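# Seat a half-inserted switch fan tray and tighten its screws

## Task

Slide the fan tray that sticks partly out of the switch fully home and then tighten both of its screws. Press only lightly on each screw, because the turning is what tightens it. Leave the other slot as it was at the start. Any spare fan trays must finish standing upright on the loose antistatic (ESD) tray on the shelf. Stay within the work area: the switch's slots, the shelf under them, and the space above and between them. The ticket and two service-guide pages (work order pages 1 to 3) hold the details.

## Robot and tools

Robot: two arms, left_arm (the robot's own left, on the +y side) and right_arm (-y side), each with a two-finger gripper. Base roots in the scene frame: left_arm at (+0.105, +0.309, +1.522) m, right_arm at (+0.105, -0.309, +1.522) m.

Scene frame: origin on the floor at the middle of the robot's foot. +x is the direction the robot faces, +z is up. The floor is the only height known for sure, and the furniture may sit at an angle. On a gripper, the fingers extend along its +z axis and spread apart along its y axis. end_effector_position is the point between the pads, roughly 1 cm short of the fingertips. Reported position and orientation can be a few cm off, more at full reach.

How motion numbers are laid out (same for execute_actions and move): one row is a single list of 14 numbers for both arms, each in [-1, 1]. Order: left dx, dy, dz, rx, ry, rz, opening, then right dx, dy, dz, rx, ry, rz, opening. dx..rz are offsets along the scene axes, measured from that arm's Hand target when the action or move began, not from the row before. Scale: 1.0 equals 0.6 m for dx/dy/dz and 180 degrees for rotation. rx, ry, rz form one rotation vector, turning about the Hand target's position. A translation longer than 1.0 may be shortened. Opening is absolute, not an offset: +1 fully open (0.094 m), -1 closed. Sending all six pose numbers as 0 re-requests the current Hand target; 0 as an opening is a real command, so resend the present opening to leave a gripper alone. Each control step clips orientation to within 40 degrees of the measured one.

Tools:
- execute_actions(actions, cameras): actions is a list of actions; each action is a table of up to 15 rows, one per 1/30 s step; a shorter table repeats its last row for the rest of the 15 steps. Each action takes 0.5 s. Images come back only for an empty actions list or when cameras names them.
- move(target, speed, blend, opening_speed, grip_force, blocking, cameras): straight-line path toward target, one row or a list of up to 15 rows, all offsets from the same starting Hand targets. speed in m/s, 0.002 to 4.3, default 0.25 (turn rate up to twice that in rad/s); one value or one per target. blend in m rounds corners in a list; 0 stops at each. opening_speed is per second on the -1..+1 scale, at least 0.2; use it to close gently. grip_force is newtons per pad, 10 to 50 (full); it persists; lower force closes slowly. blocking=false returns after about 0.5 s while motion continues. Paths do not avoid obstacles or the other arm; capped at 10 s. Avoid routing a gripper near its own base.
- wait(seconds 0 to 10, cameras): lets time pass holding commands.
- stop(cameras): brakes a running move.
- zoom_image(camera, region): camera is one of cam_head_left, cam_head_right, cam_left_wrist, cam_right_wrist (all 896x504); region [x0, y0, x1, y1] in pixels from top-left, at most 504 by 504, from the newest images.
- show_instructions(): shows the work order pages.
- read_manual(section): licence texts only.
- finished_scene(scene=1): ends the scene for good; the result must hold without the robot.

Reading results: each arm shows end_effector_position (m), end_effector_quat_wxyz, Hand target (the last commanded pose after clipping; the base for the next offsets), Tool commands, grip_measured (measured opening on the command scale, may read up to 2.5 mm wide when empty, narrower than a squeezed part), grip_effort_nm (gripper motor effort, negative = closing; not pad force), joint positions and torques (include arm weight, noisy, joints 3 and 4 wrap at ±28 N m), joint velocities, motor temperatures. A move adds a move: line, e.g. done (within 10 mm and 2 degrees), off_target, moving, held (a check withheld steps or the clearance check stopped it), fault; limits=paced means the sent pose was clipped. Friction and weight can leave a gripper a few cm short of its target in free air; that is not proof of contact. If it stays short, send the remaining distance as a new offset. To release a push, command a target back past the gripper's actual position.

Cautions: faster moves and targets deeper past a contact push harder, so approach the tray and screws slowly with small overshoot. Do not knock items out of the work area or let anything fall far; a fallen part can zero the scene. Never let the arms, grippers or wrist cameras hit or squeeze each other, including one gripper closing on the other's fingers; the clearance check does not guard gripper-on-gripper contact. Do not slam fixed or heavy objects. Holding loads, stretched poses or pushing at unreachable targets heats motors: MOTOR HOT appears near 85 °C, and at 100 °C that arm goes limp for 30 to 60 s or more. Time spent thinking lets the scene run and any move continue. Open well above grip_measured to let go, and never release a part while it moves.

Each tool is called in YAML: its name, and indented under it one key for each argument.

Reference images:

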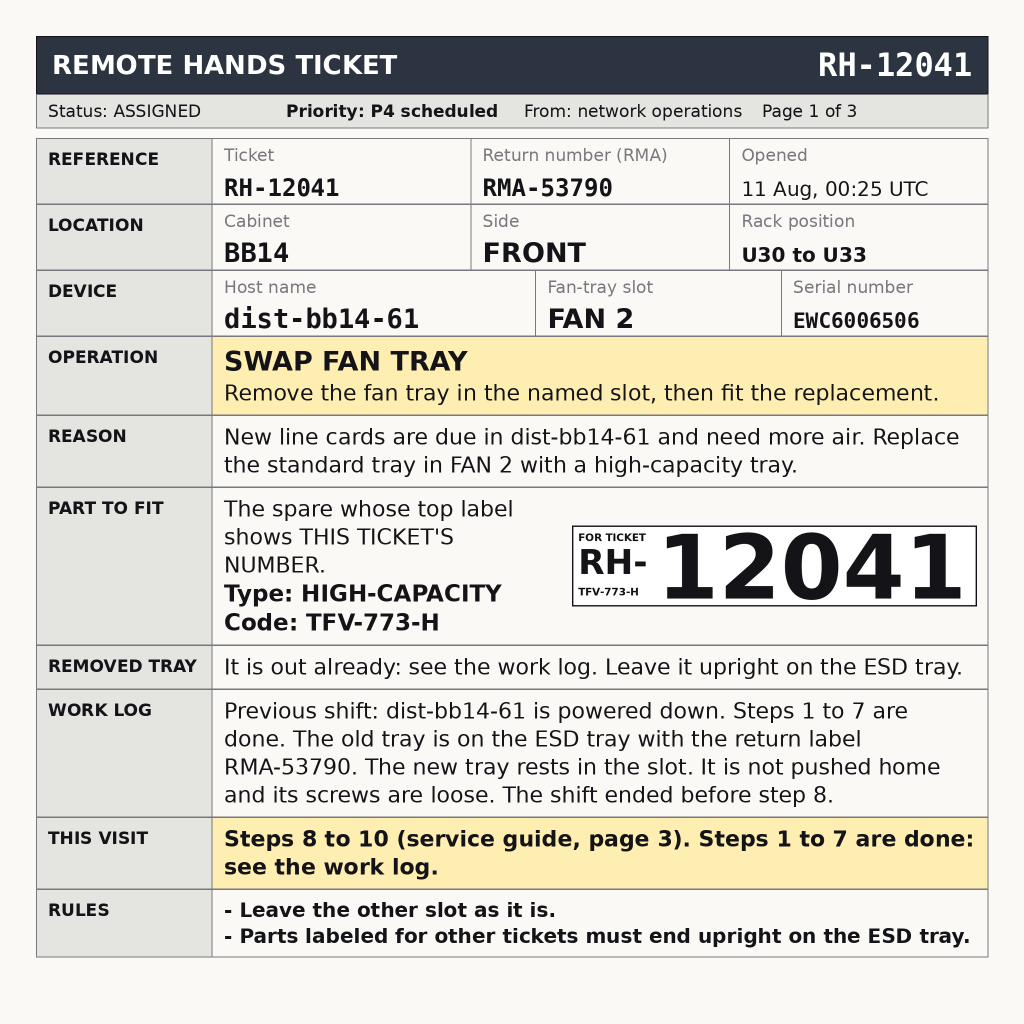

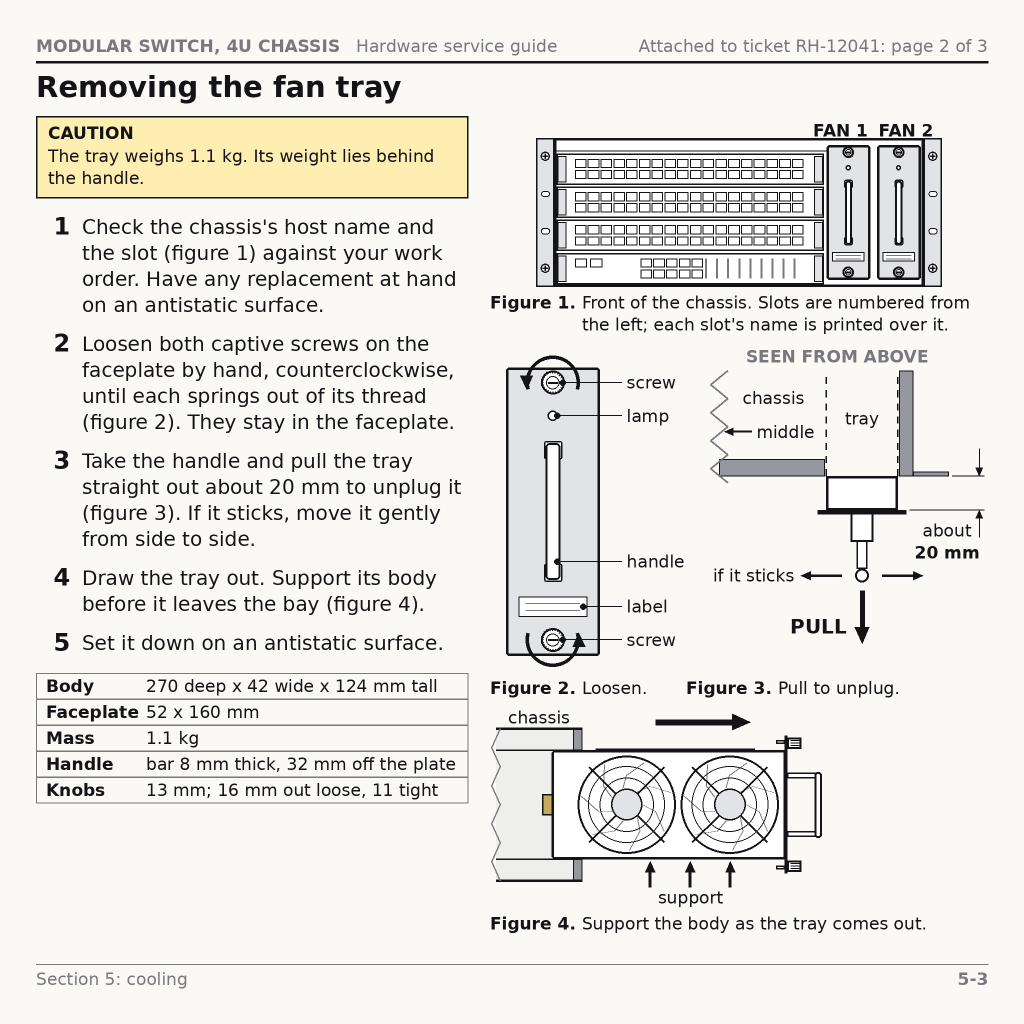

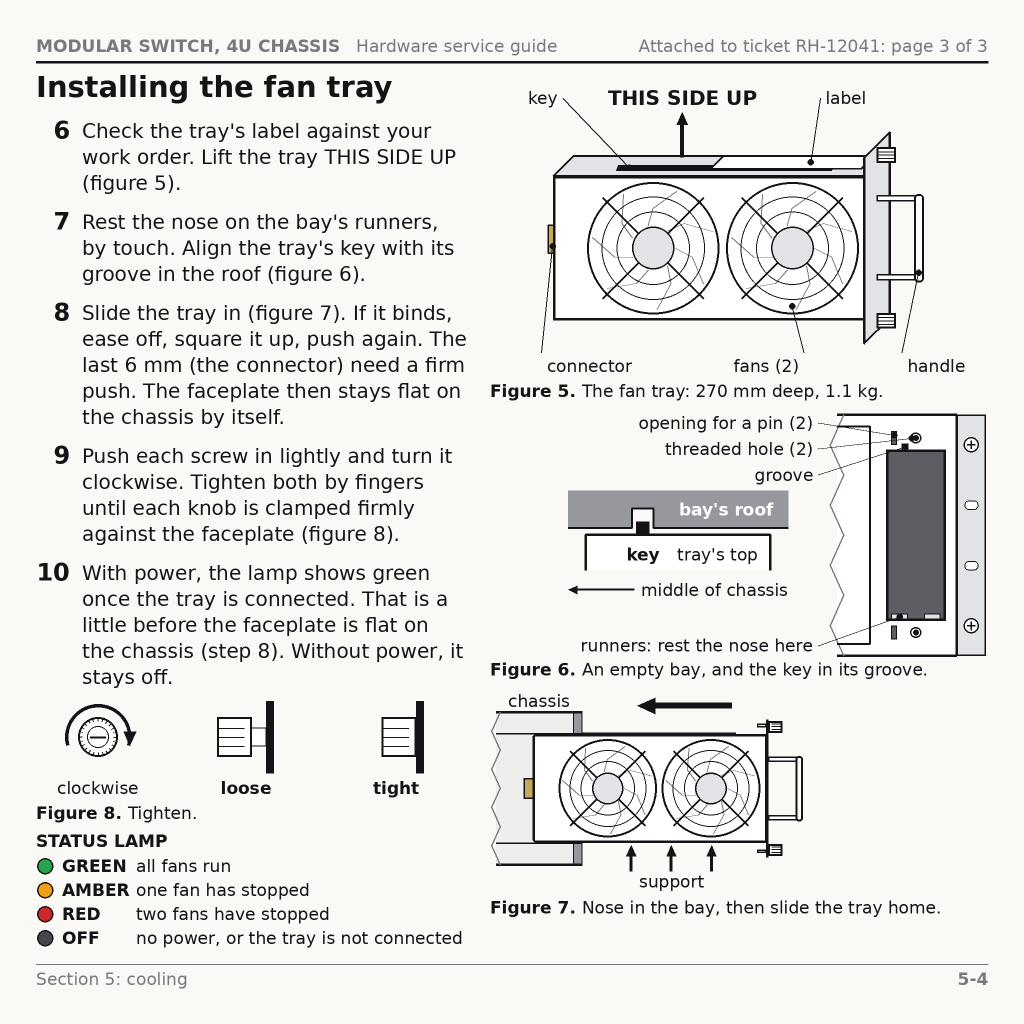

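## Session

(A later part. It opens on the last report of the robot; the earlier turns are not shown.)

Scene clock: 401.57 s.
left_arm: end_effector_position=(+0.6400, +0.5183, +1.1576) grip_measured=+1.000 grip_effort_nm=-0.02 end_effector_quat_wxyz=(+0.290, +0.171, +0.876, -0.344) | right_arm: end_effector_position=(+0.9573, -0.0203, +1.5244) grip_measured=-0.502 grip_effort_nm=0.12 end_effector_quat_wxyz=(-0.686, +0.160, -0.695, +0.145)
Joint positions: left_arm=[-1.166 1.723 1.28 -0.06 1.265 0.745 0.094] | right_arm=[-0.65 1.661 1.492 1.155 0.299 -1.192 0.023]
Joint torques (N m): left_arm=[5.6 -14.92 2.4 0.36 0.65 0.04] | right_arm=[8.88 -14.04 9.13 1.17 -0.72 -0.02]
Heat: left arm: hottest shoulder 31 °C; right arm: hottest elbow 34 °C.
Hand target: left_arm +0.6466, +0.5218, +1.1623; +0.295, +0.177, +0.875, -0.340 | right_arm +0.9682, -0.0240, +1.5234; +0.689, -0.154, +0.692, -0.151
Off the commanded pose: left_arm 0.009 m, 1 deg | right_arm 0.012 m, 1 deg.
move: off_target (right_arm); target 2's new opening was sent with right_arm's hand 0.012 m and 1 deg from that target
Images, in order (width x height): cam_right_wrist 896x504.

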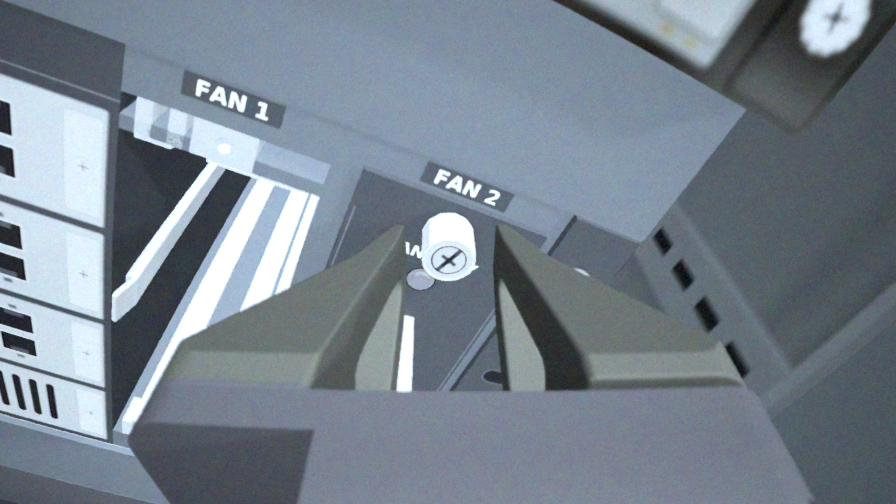

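move:
  target:
    - [0,0,0,0,0,0,1,0.0,0,0,0,0,0,-0.9]
    - [0,0,0,0,0,0,1,0.0255,0.005,0.0026,0.05,0,0,-0.9]
    - [0,0,0,0,0,0,1,0.0255,0.005,0.0026,0.49,0,0,-0.9]
    - [0,0,0,0,0,0,1,0.0255,0.005,0.0026,0.985,0,0,-0.9]
  speed: [0.7,0.2,1.0,1.0]
  blend: [0,0,0.02,0]
  cameras: []

move:
  target:
    - [0,0,0,0,0,0,1,-0.025,0,0.002,0,0,0,-0.9]
    - [0,0,0,0,0,0,1,-0.025,0,0.002,0,0,0,-0.5]
    - [0,0,0,0,0,0,1,-0.093,-0.004,0.004,-0.2,0,0,-0.5]
    - [0,0,0,0,0,0,1,-0.093,-0.005,0.05,-0.6,0,0,-0.5]
    - [0,0,0,0,0,0,1,-0.093,-0.005,-0.0026,-0.985,0,0,-0.5]
    - [0,0,0,0,0,0,1,-0.0255,-0.005,-0.0026,-0.985,0,0,-0.5]
  speed: [0.3,0.5,0.5,0.7,0.7,0.25]
  blend: [0,0,0.01,0.01,0,0]
  cameras: []

move:
  target:
    - [0,0,0,0,0,0,1,0.0,0,0,0,0,0,-0.9]
    - [0,0,0,0,0,0,1,0.0245,0.005,0.0026,0.05,0,0,-0.9]
    - [0,0,0,0,0,0,1,0.0245,0.005,0.0026,0.49,0,0,-0.9]
    - [0,0,0,0,0,0,1,0.0245,0.005,0.0026,0.985,0,0,-0.9]
  speed: [0.7,0.2,1.0,1.0]
  blend: [0,0,0.02,0]
  cameras: []

move:
  target:
    - [0,0,0,0,0,0,1,-0.025,0,0.002,0,0,0,-0.9]
    - [0,0,0,0,0,0,1,-0.025,0,0.002,0,0,0,-0.5]
    - [0,0,0,0,0,0,1,-0.093,-0.004,0.004,-0.2,0,0,-0.5]
    - [0,0,0,0,0,0,1,-0.093,-0.005,0.05,-0.6,0,0,-0.5]
    - [0,0,0,0,0,0,1,-0.093,-0.005,-0.0026,-0.985,0,0,-0.5]
    - [0,0,0,0,0,0,1,-0.024,-0.005,-0.0026,-0.985,0,0,-0.5]
  speed: [0.3,0.5,0.5,0.7,0.7,0.25]
  blend: [0,0,0.01,0.01,0,0]
  cameras: ["cam_right_wrist"]

zoom_image:
  camera: "cam_right_wrist"
  region: [350, 150, 550, 300]

Scene clock: 409.63 s.
left_arm: end_effector_position=(+0.6400, +0.5183, +1.1576) grip_measured=+1.000 grip_effort_nm=-0.02 end_effector_quat_wxyz=(+0.290, +0.171, +0.876, -0.344) | right_arm: end_effector_position=(+0.9587, -0.0158, +1.5279) grip_measured=-0.768 grip_effort_nm=-1.03 end_effector_quat_wxyz=(+0.177, +0.685, +0.172, +0.686)
Joint positions: left_arm=[-1.166 1.723 1.28 -0.06 1.265 0.745 0.094] | right_arm=[-0.64 1.684 1.517 1.187 0.308 1.869 0.011]
Joint torques (N m): left_arm=[5.48 -15.15 2.43 0.34 0.67 0.03] | right_arm=[8.12 -14.21 11.67 -0.87 -1.36 0.18]
Heat: left arm: hottest shoulder 31 °C; right arm: hottest elbow 35 °C.
Hand target: left_arm +0.6466, +0.5218, +1.1623; +0.295, +0.177, +0.875, -0.340 | right_arm +0.9835, -0.0210, +1.5250; +0.170, +0.685, +0.167, +0.689
Off the commanded pose: left_arm 0.009 m, 1 deg | right_arm 0.025 m, 1 deg.
move: off_target (right_arm)
No camera images: "cameras" was empty.

Scene clock: 415.30 s.
left_arm: end_effector_position=(+0.6400, +0.5183, +1.1576) grip_measured=+1.000 grip_effort_nm=-0.02 end_effector_quat_wxyz=(+0.290, +0.171, +0.876, -0.344) | right_arm: end_effector_position=(+0.9574, -0.0205, +1.5245) grip_measured=-0.502 grip_effort_nm=0.12 end_effector_quat_wxyz=(-0.686, +0.159, -0.695, +0.145)
Joint positions: left_arm=[-1.166 1.723 1.28 -0.06 1.265 0.745 0.094] | right_arm=[-0.65 1.66 1.492 1.155 0.299 -1.192 0.023]
Joint torques (N m): left_arm=[5.54 -14.86 2.47 0.32 0.64 0.01] | right_arm=[8.7 -14.33 9.1 1.24 -0.74 -0.01]
Heat: left arm: hottest shoulder 31 °C; right arm: hottest elbow 34 °C.
Hand target: left_arm +0.6466, +0.5218, +1.1623; +0.295, +0.177, +0.875, -0.340 | right_arm +0.9683, -0.0242, +1.5235; +0.689, -0.154, +0.692, -0.151
Off the commanded pose: left_arm 0.009 m, 1 deg | right_arm 0.011 m, 1 deg.
move: off_target (right_arm); target 2's new opening was sent with right_arm's hand 0.011 m and 1 deg from that target
No camera images: "cameras" was empty.

Scene clock: 419.97 s.
left_arm: end_effector_position=(+0.6400, +0.5183, +1.1576) grip_measured=+1.000 grip_effort_nm=-0.02 end_effector_quat_wxyz=(+0.290, +0.171, +0.876, -0.344) | right_arm: end_effector_position=(+0.9585, -0.0159, +1.5280) grip_measured=-0.770 grip_effort_nm=-1.03 end_effector_quat_wxyz=(+0.176, +0.685, +0.171, +0.686)
Joint positions: left_arm=[-1.166 1.723 1.28 -0.06 1.265 0.745 0.094] | right_arm=[-0.64 1.683 1.516 1.187 0.308 1.871 0.011]
Joint torques (N m): left_arm=[5.36 -15.03 2.41 0.32 0.66 0.04] | right_arm=[8.18 -14.56 11.58 -0.94 -1.38 0.17]
Heat: left arm: hottest shoulder 31 °C; right arm: hottest elbow 35 °C.
Hand target: left_arm +0.6466, +0.5218, +1.1623; +0.295, +0.177, +0.875, -0.340 | right_arm +0.9829, -0.0211, +1.5251; +0.170, +0.685, +0.167, +0.689
Off the commanded pose: left_arm 0.009 m, 1 deg | right_arm 0.025 m, 1 deg.
move: off_target (right_arm)
No camera images: "cameras" was empty.

Scene clock: 425.63 s.
left_arm: end_effector_position=(+0.6400, +0.5183, +1.1576) grip_measured=+1.000 grip_effort_nm=-0.02 end_effector_quat_wxyz=(+0.290, +0.171, +0.876, -0.344) | right_arm: end_effector_position=(+0.9576, -0.0203, +1.5244) grip_measured=-0.502 grip_effort_nm=0.12 end_effector_quat_wxyz=(-0.686, +0.160, -0.695, +0.146)
Joint positions: left_arm=[-1.166 1.723 1.28 -0.06 1.265 0.745 0.094] | right_arm=[-0.65 1.661 1.493 1.154 0.3 -1.192 0.023]
Joint torques (N m): left_arm=[5.71 -14.92 2.43 0.34 0.65 0.01] | right_arm=[8.88 -14.39 9.31 1.22 -0.71 0]
Heat: left arm: hottest shoulder 31 °C; right arm: hottest elbow 34 °C.
Hand target: left_arm +0.6466, +0.5218, +1.1623; +0.295, +0.177, +0.875, -0.340 | right_arm +0.9685, -0.0241, +1.5233; +0.688, -0.154, +0.692, -0.151
Off the commanded pose: left_arm 0.009 m, 1 deg | right_arm 0.012 m, 1 deg.
move: off_target (right_arm); target 2's new opening was sent with right_arm's hand 0.011 m and 1 deg from that target
Images, in order (width x height): cam_right_wrist 896x504.

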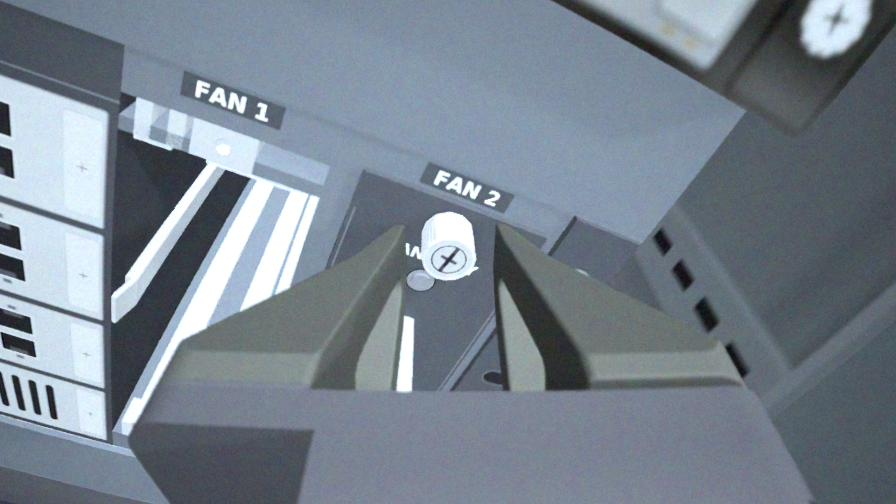

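Scaled by 2.520 from the camera's 896x504 image, which has a finer 1280x720 frame.

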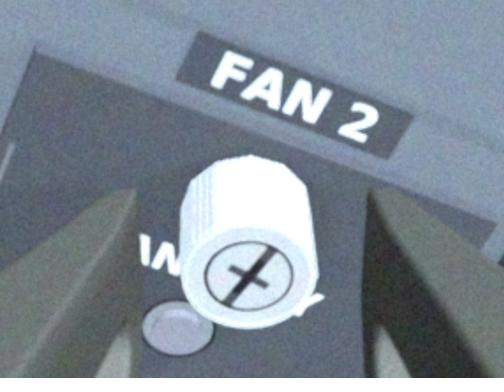

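move:
  target:
    - [0,0,0,0,0,0,1,0.0,0,0,0,0,0,-0.9]
    - [0,0,0,0,0,0,1,0.0245,0.005,0.0026,0.05,0,0,-0.9]
    - [0,0,0,0,0,0,1,0.0245,0.005,0.0026,0.49,0,0,-0.9]
    - [0,0,0,0,0,0,1,0.0245,0.005,0.0026,0.985,0,0,-0.9]
  speed: [0.7,0.2,0.8,0.8]
  blend: [0,0,0.02,0]
  cameras: []

move:
  target:
    - [0,0,0,0,0,0,1,-0.025,0,0.002,0,0,0,-0.9]
    - [0,0,0,0,0,0,1,-0.025,0,0.002,0,0,0,-0.5]
    - [0,0,0,0,0,0,1,-0.093,-0.004,0.004,-0.2,0,0,-0.5]
    - [0,0,0,0,0,0,1,-0.093,-0.005,0.05,-0.6,0,0,-0.5]
    - [0,0,0,0,0,0,1,-0.093,-0.005,-0.0026,-0.985,0,0,-0.5]
    - [0,0,0,0,0,0,1,-0.024,-0.005,-0.0026,-0.985,0,0,-0.5]
  speed: [0.3,0.5,0.5,0.7,0.7,0.25]
  blend: [0,0,0.01,0.01,0,0]
  cameras: ["cam_right_wrist"]

zoom_image:
  camera: "cam_right_wrist"
  region: [350, 150, 550, 300]

Scene clock: 432.50 s.
left_arm: end_effector_position=(+0.6400, +0.5183, +1.1576) grip_measured=+1.000 grip_effort_nm=-0.02 end_effector_quat_wxyz=(+0.290, +0.171, +0.876, -0.344) | right_arm: end_effector_position=(+0.9589, -0.0163, +1.5270) grip_measured=-0.771 grip_effort_nm=-1.03 end_effector_quat_wxyz=(+0.172, +0.684, +0.177, +0.687)
Joint positions: left_arm=[-1.166 1.723 1.28 -0.06 1.265 0.745 0.094] | right_arm=[-0.645 1.678 1.511 1.176 0.297 1.874 0.011]
Joint torques (N m): left_arm=[5.77 -14.92 2.41 0.34 0.64 0.04] | right_arm=[8.12 -13.63 12.12 -0.4 -0.91 0.14]
Heat: left arm: hottest shoulder 31 °C; right arm: hottest elbow 35 °C.
Hand target: left_arm +0.6466, +0.5218, +1.1623; +0.295, +0.177, +0.875, -0.340 | right_arm +0.9832, -0.0211, +1.5249; +0.170, +0.684, +0.168, +0.689
Off the commanded pose: left_arm 0.009 m, 1 deg | right_arm 0.025 m, 1 deg.
move: off_target (right_arm)
No camera images: "cameras" was empty.

Scene clock: 438.30 s.
left_arm: end_effector_position=(+0.6400, +0.5183, +1.1576) grip_measured=+1.000 grip_effort_nm=-0.02 end_effector_quat_wxyz=(+0.290, +0.171, +0.876, -0.344) | right_arm: end_effector_position=(+0.9579, -0.0203, +1.5244) grip_measured=-0.502 grip_effort_nm=0.11 end_effector_quat_wxyz=(-0.686, +0.160, -0.695, +0.145)
Joint positions: left_arm=[-1.166 1.723 1.28 -0.06 1.265 0.745 0.094] | right_arm=[-0.65 1.661 1.494 1.153 0.3 -1.192 0.023]
Joint torques (N m): left_arm=[5.3 -15.09 2.35 0.36 0.64 0.04] | right_arm=[9.11 -14.1 9.2 1.22 -0.74 -0.02]
Heat: left arm: hottest shoulder 31 °C; right arm: hottest elbow 34 °C.
Hand target: left_arm +0.6466, +0.5218, +1.1623; +0.295, +0.177, +0.875, -0.340 | right_arm +0.9688, -0.0241, +1.5233; +0.688, -0.154, +0.693, -0.151
Off the commanded pose: left_arm 0.009 m, 1 deg | right_arm 0.012 m, 1 deg.
move: off_target (right_arm)
Images, in order (width x height): cam_right_wrist 896x504.

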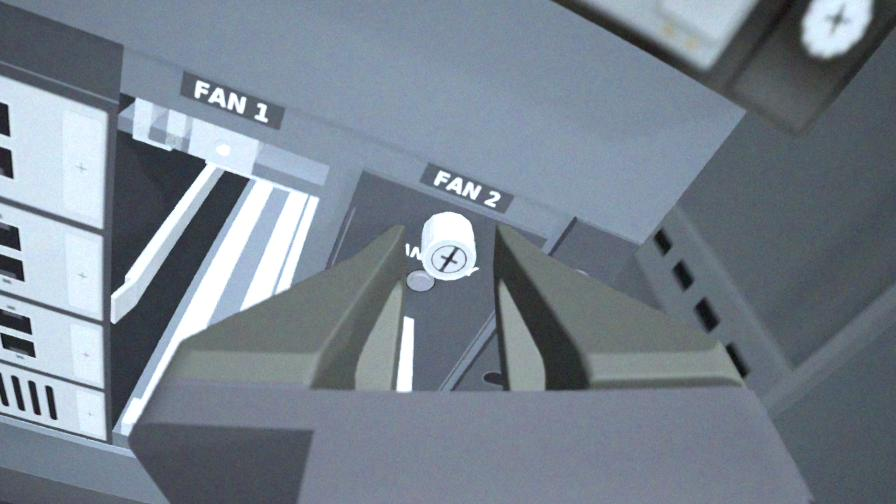

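Scaled by 2.520 from the camera's 896x504 image, which has a finer 1280x720 frame.

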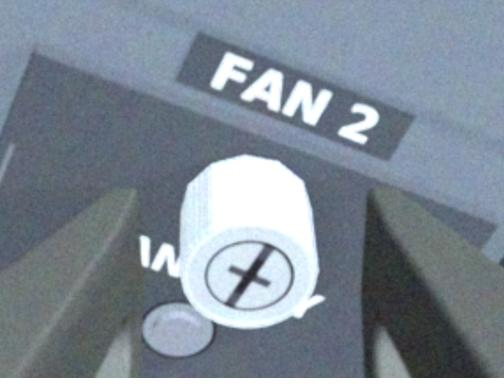

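move:
  target:
    - [0,0,0,0,0,0,1,0.002,0,0,0,0,0,-0.9]
    - [0,0,0,0,0,0,1,0.022,0.004,0.0026,0.05,0,0,-0.9]
    - [0,0,0,0,0,0,1,0.022,0.004,0.0026,0.3,0,0,-0.9]
  speed: [0.7,0.2,0.5]
  cameras: ["cam_right_wrist"]

move:
  target: [0,0,0,0,0,0,1,0,0,0,0.3,0,0,-0.9]
  speed: 0.5
  cameras: ["cam_right_wrist"]

Scene clock: 442.90 s.
left_arm: end_effector_position=(+0.6400, +0.5183, +1.1576) grip_measured=+1.000 grip_effort_nm=-0.02 end_effector_quat_wxyz=(+0.290, +0.171, +0.876, -0.344) | right_arm: end_effector_position=(+0.9589, -0.0179, +1.5242) grip_measured=-0.770 grip_effort_nm=-1.03 end_effector_quat_wxyz=(+0.679, +0.168, +0.691, +0.181)
Joint positions: left_arm=[-1.166 1.723 1.28 -0.06 1.265 0.745 0.094] | right_arm=[-0.65 1.666 1.501 1.151 0.292 -0.258 0.011]
Joint torques (N m): left_arm=[5.66 -14.92 2.39 0.32 0.64 0.03] | right_arm=[8.7 -13.51 12.16 0.14 -0.8 -0.03]
Heat: left arm: hottest shoulder 31 °C; right arm: hottest elbow 35 °C.
Hand target: left_arm +0.6466, +0.5218, +1.1623; +0.295, +0.177, +0.875, -0.340 | right_arm +0.9820, -0.0217, +1.5250; +0.683, +0.175, +0.686, +0.180
Off the commanded pose: left_arm 0.009 m, 1 deg | right_arm 0.023 m, 1 deg.
move: off_target (right_arm)
Images, in order (width x height): cam_right_wrist 896x504.

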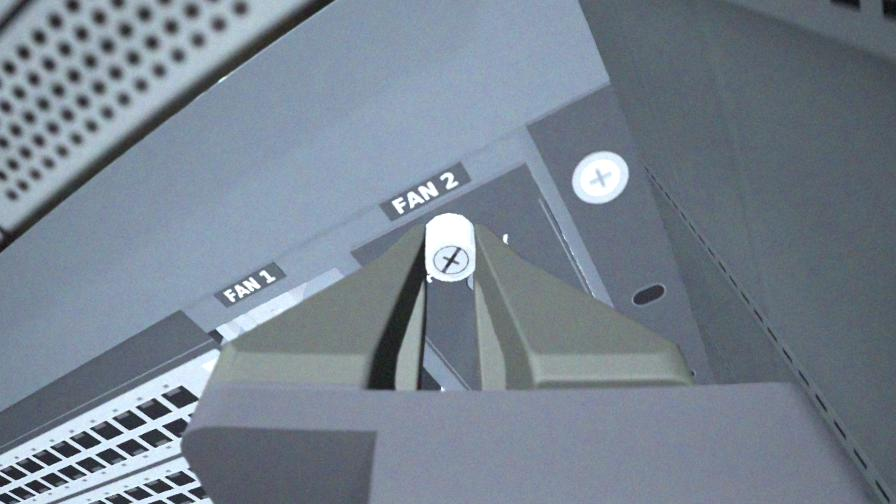

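Scene clock: 444.87 s.
left_arm: end_effector_position=(+0.6400, +0.5183, +1.1576) grip_measured=+1.000 grip_effort_nm=-0.02 end_effector_quat_wxyz=(+0.290, +0.171, +0.876, -0.344) | right_arm: end_effector_position=(+0.9591, -0.0168, +1.5255) grip_measured=-0.770 grip_effort_nm=-1.03 end_effector_quat_wxyz=(+0.537, +0.445, +0.553, +0.457)
Joint positions: left_arm=[-1.166 1.723 1.28 -0.06 1.265 0.745 0.094] | right_arm=[-0.65 1.666 1.502 1.151 0.286 0.625 0.011]
Joint torques (N m): left_arm=[5.6 -15.03 2.4 0.36 0.67 0.04] | right_arm=[8.35 -13.04 12.4 0.36 -0.68 0.48]
Heat: left arm: hottest shoulder 31 °C; right arm: hottest elbow 35 °C.
Hand target: left_arm +0.6466, +0.5218, +1.1623; +0.295, +0.177, +0.875, -0.340 | right_arm +0.9821, -0.0218, +1.5249; +0.529, +0.466, +0.529, +0.471
Off the commanded pose: left_arm 0.009 m, 1 deg | right_arm 0.023 m, 4 deg.
move: off_target (right_arm)
Images, in order (width x height): cam_right_wrist 896x504.

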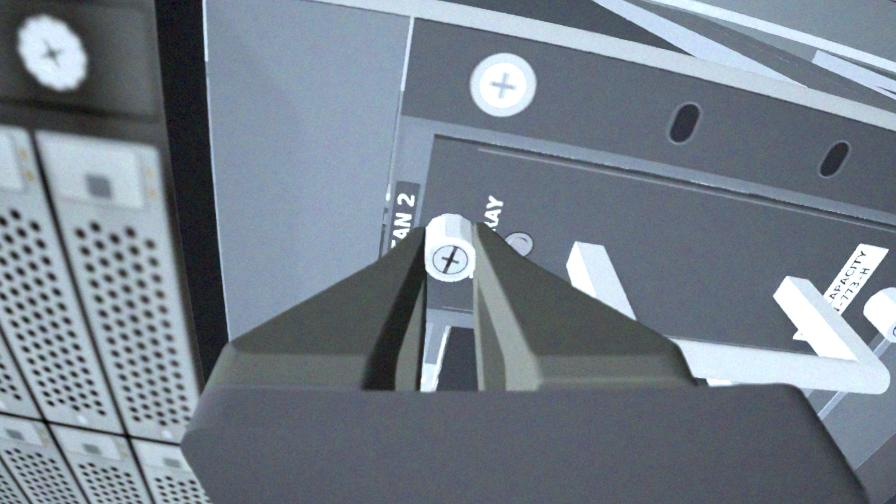

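move:
  target: [0,0,0,0,0,0,1,0,0,0,0.12,0,0,-1]
  speed: 0.4
  cameras: ["cam_right_wrist"]

zoom_image:
  camera: "cam_right_wrist"
  region: [350, 150, 550, 300]

Scene clock: 447.20 s.
left_arm: end_effector_position=(+0.6400, +0.5183, +1.1576) grip_measured=+1.000 grip_effort_nm=-0.02 end_effector_quat_wxyz=(+0.290, +0.171, +0.876, -0.344) | right_arm: end_effector_position=(+0.9594, -0.0154, +1.5268) grip_measured=-0.770 grip_effort_nm=-1.03 end_effector_quat_wxyz=(+0.448, +0.532, +0.465, +0.547)
Joint positions: left_arm=[-1.166 1.723 1.28 -0.06 1.265 0.745 0.094] | right_arm=[-0.649 1.668 1.504 1.152 0.277 0.979 0.011]
Joint torques (N m): left_arm=[5.83 -14.97 2.43 0.35 0.66 0.03] | right_arm=[8.18 -13.33 12.33 0.53 -0.31 0.65]
Heat: left arm: hottest shoulder 31 °C; right arm: hottest elbow 35 °C.
Hand target: left_arm +0.6466, +0.5218, +1.1623; +0.295, +0.177, +0.875, -0.340 | right_arm +0.9820, -0.0216, +1.5250; +0.432, +0.557, +0.432, +0.562
Off the commanded pose: left_arm 0.009 m, 1 deg | right_arm 0.024 m, 5 deg.
move: off_target (right_arm)
Images, in order (width x height): cam_right_wrist 896x504.

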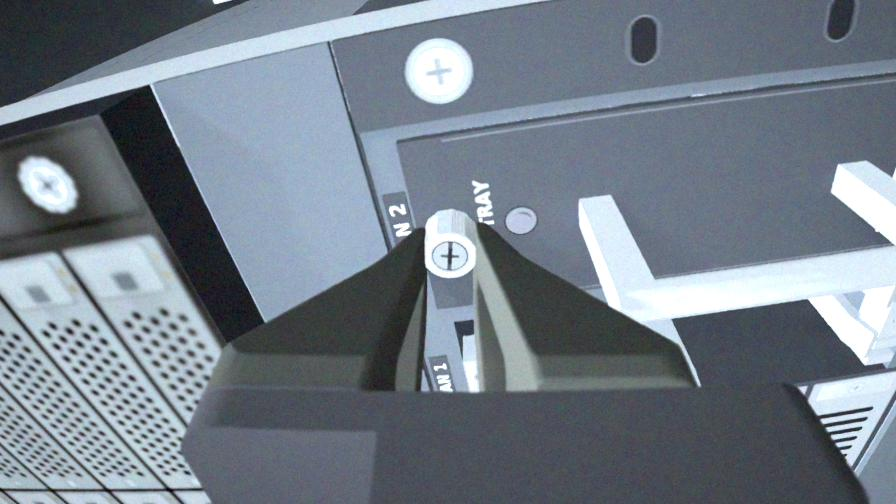

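Scaled by 2.520 from the camera's 896x504 image, which has a finer 1280x720 frame.

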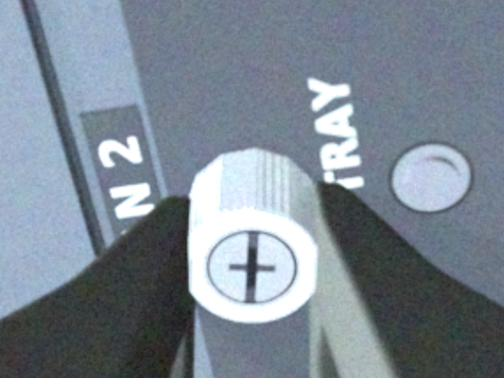

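move:
  target:
    - [0,0,0,0,0,0,1,-0.025,0,0.0,0,0,0,-0.9]
    - [0,0,0,0,0,0,1,-0.025,0,0.0,0,0,0,-0.5]
    - [0,0,0,0,0,0,1,-0.2,-0.004,0.0,-0.3,0,0,-0.5]
    - [0,0,0,0,0,0,1,-0.25,-0.004,-0.12,-0.58,0,0,-0.5]
  speed: 0.35
  cameras: ["cam_right_wrist","cam_head_left"]

zoom_image:
  camera: "cam_right_wrist"
  region: [330, 0, 630, 300]

Scene clock: 455.20 s.
left_arm: end_effector_position=(+0.6400, +0.5183, +1.1576) grip_measured=+1.000 grip_effort_nm=-0.02 end_effector_quat_wxyz=(+0.290, +0.171, +0.876, -0.344) | right_arm: end_effector_position=(+0.8341, -0.0210, +1.4612) grip_measured=-0.502 grip_effort_nm=0.11 end_effector_quat_wxyz=(+0.705, +0.006, +0.709, +0.014)
Joint positions: left_arm=[-1.166 1.723 1.28 -0.06 1.265 0.745 0.094] | right_arm=[-0.663 1.713 1.177 1.531 0.289 -0.721 0.023]
Joint torques (N m): left_arm=[5.83 -14.92 2.41 0.4 0.67 0.03] | right_arm=[8.23 -12.22 3.75 2.02 -0.72 -0.18]
Heat: left arm: hottest shoulder 31 °C; right arm: hottest elbow 35 °C.
Hand target: left_arm +0.6466, +0.5218, +1.1623; +0.295, +0.177, +0.875, -0.340 | right_arm +0.8320, -0.0240, +1.4530; +0.705, +0.000, +0.709, +0.004
Off the commanded pose: left_arm 0.009 m, 1 deg | right_arm 0.009 m, 1 deg.
move: done; target 2's new opening was sent with right_arm's hand 0.010 m and 5 deg from that target
Images, in order (width x height): cam_head_left 896x504, cam_right_wrist 896x504.

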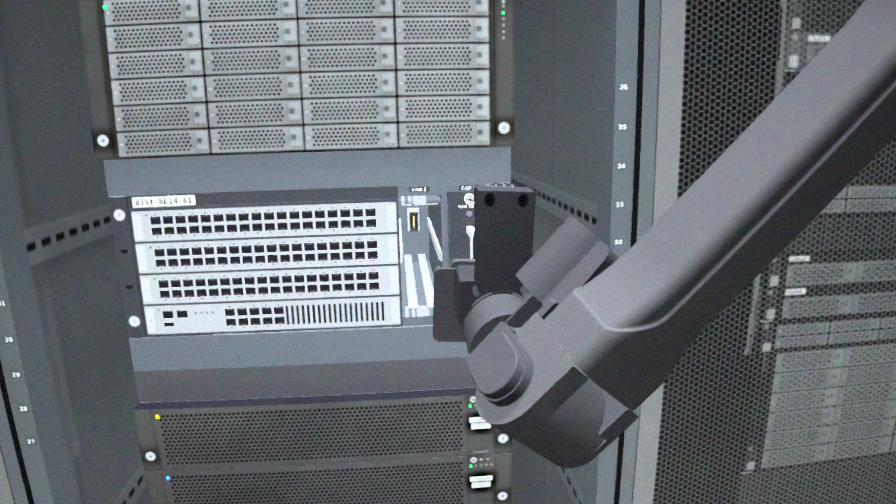

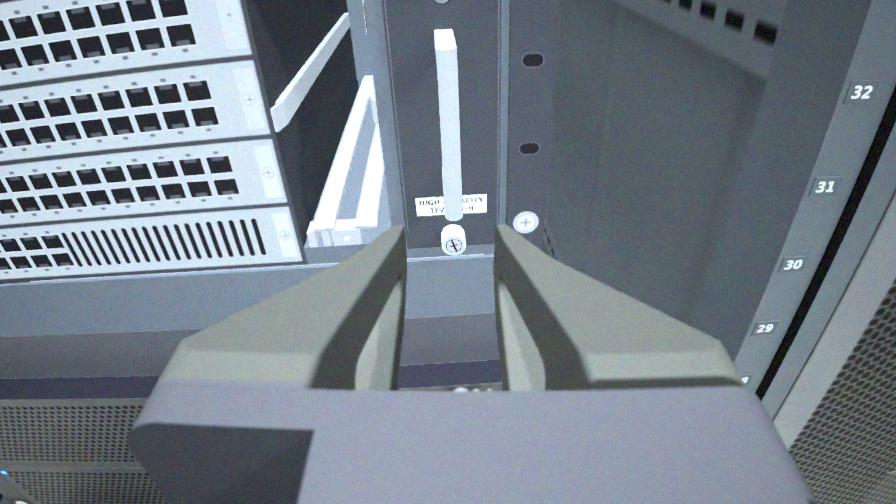

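Scaled by 1.680 from the camera's 896x504 image, which has a finer 1280x720 frame.

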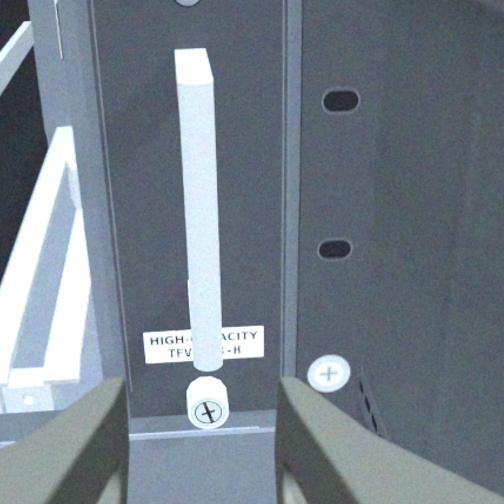

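finished_scene:

The scene is finished: the task was done.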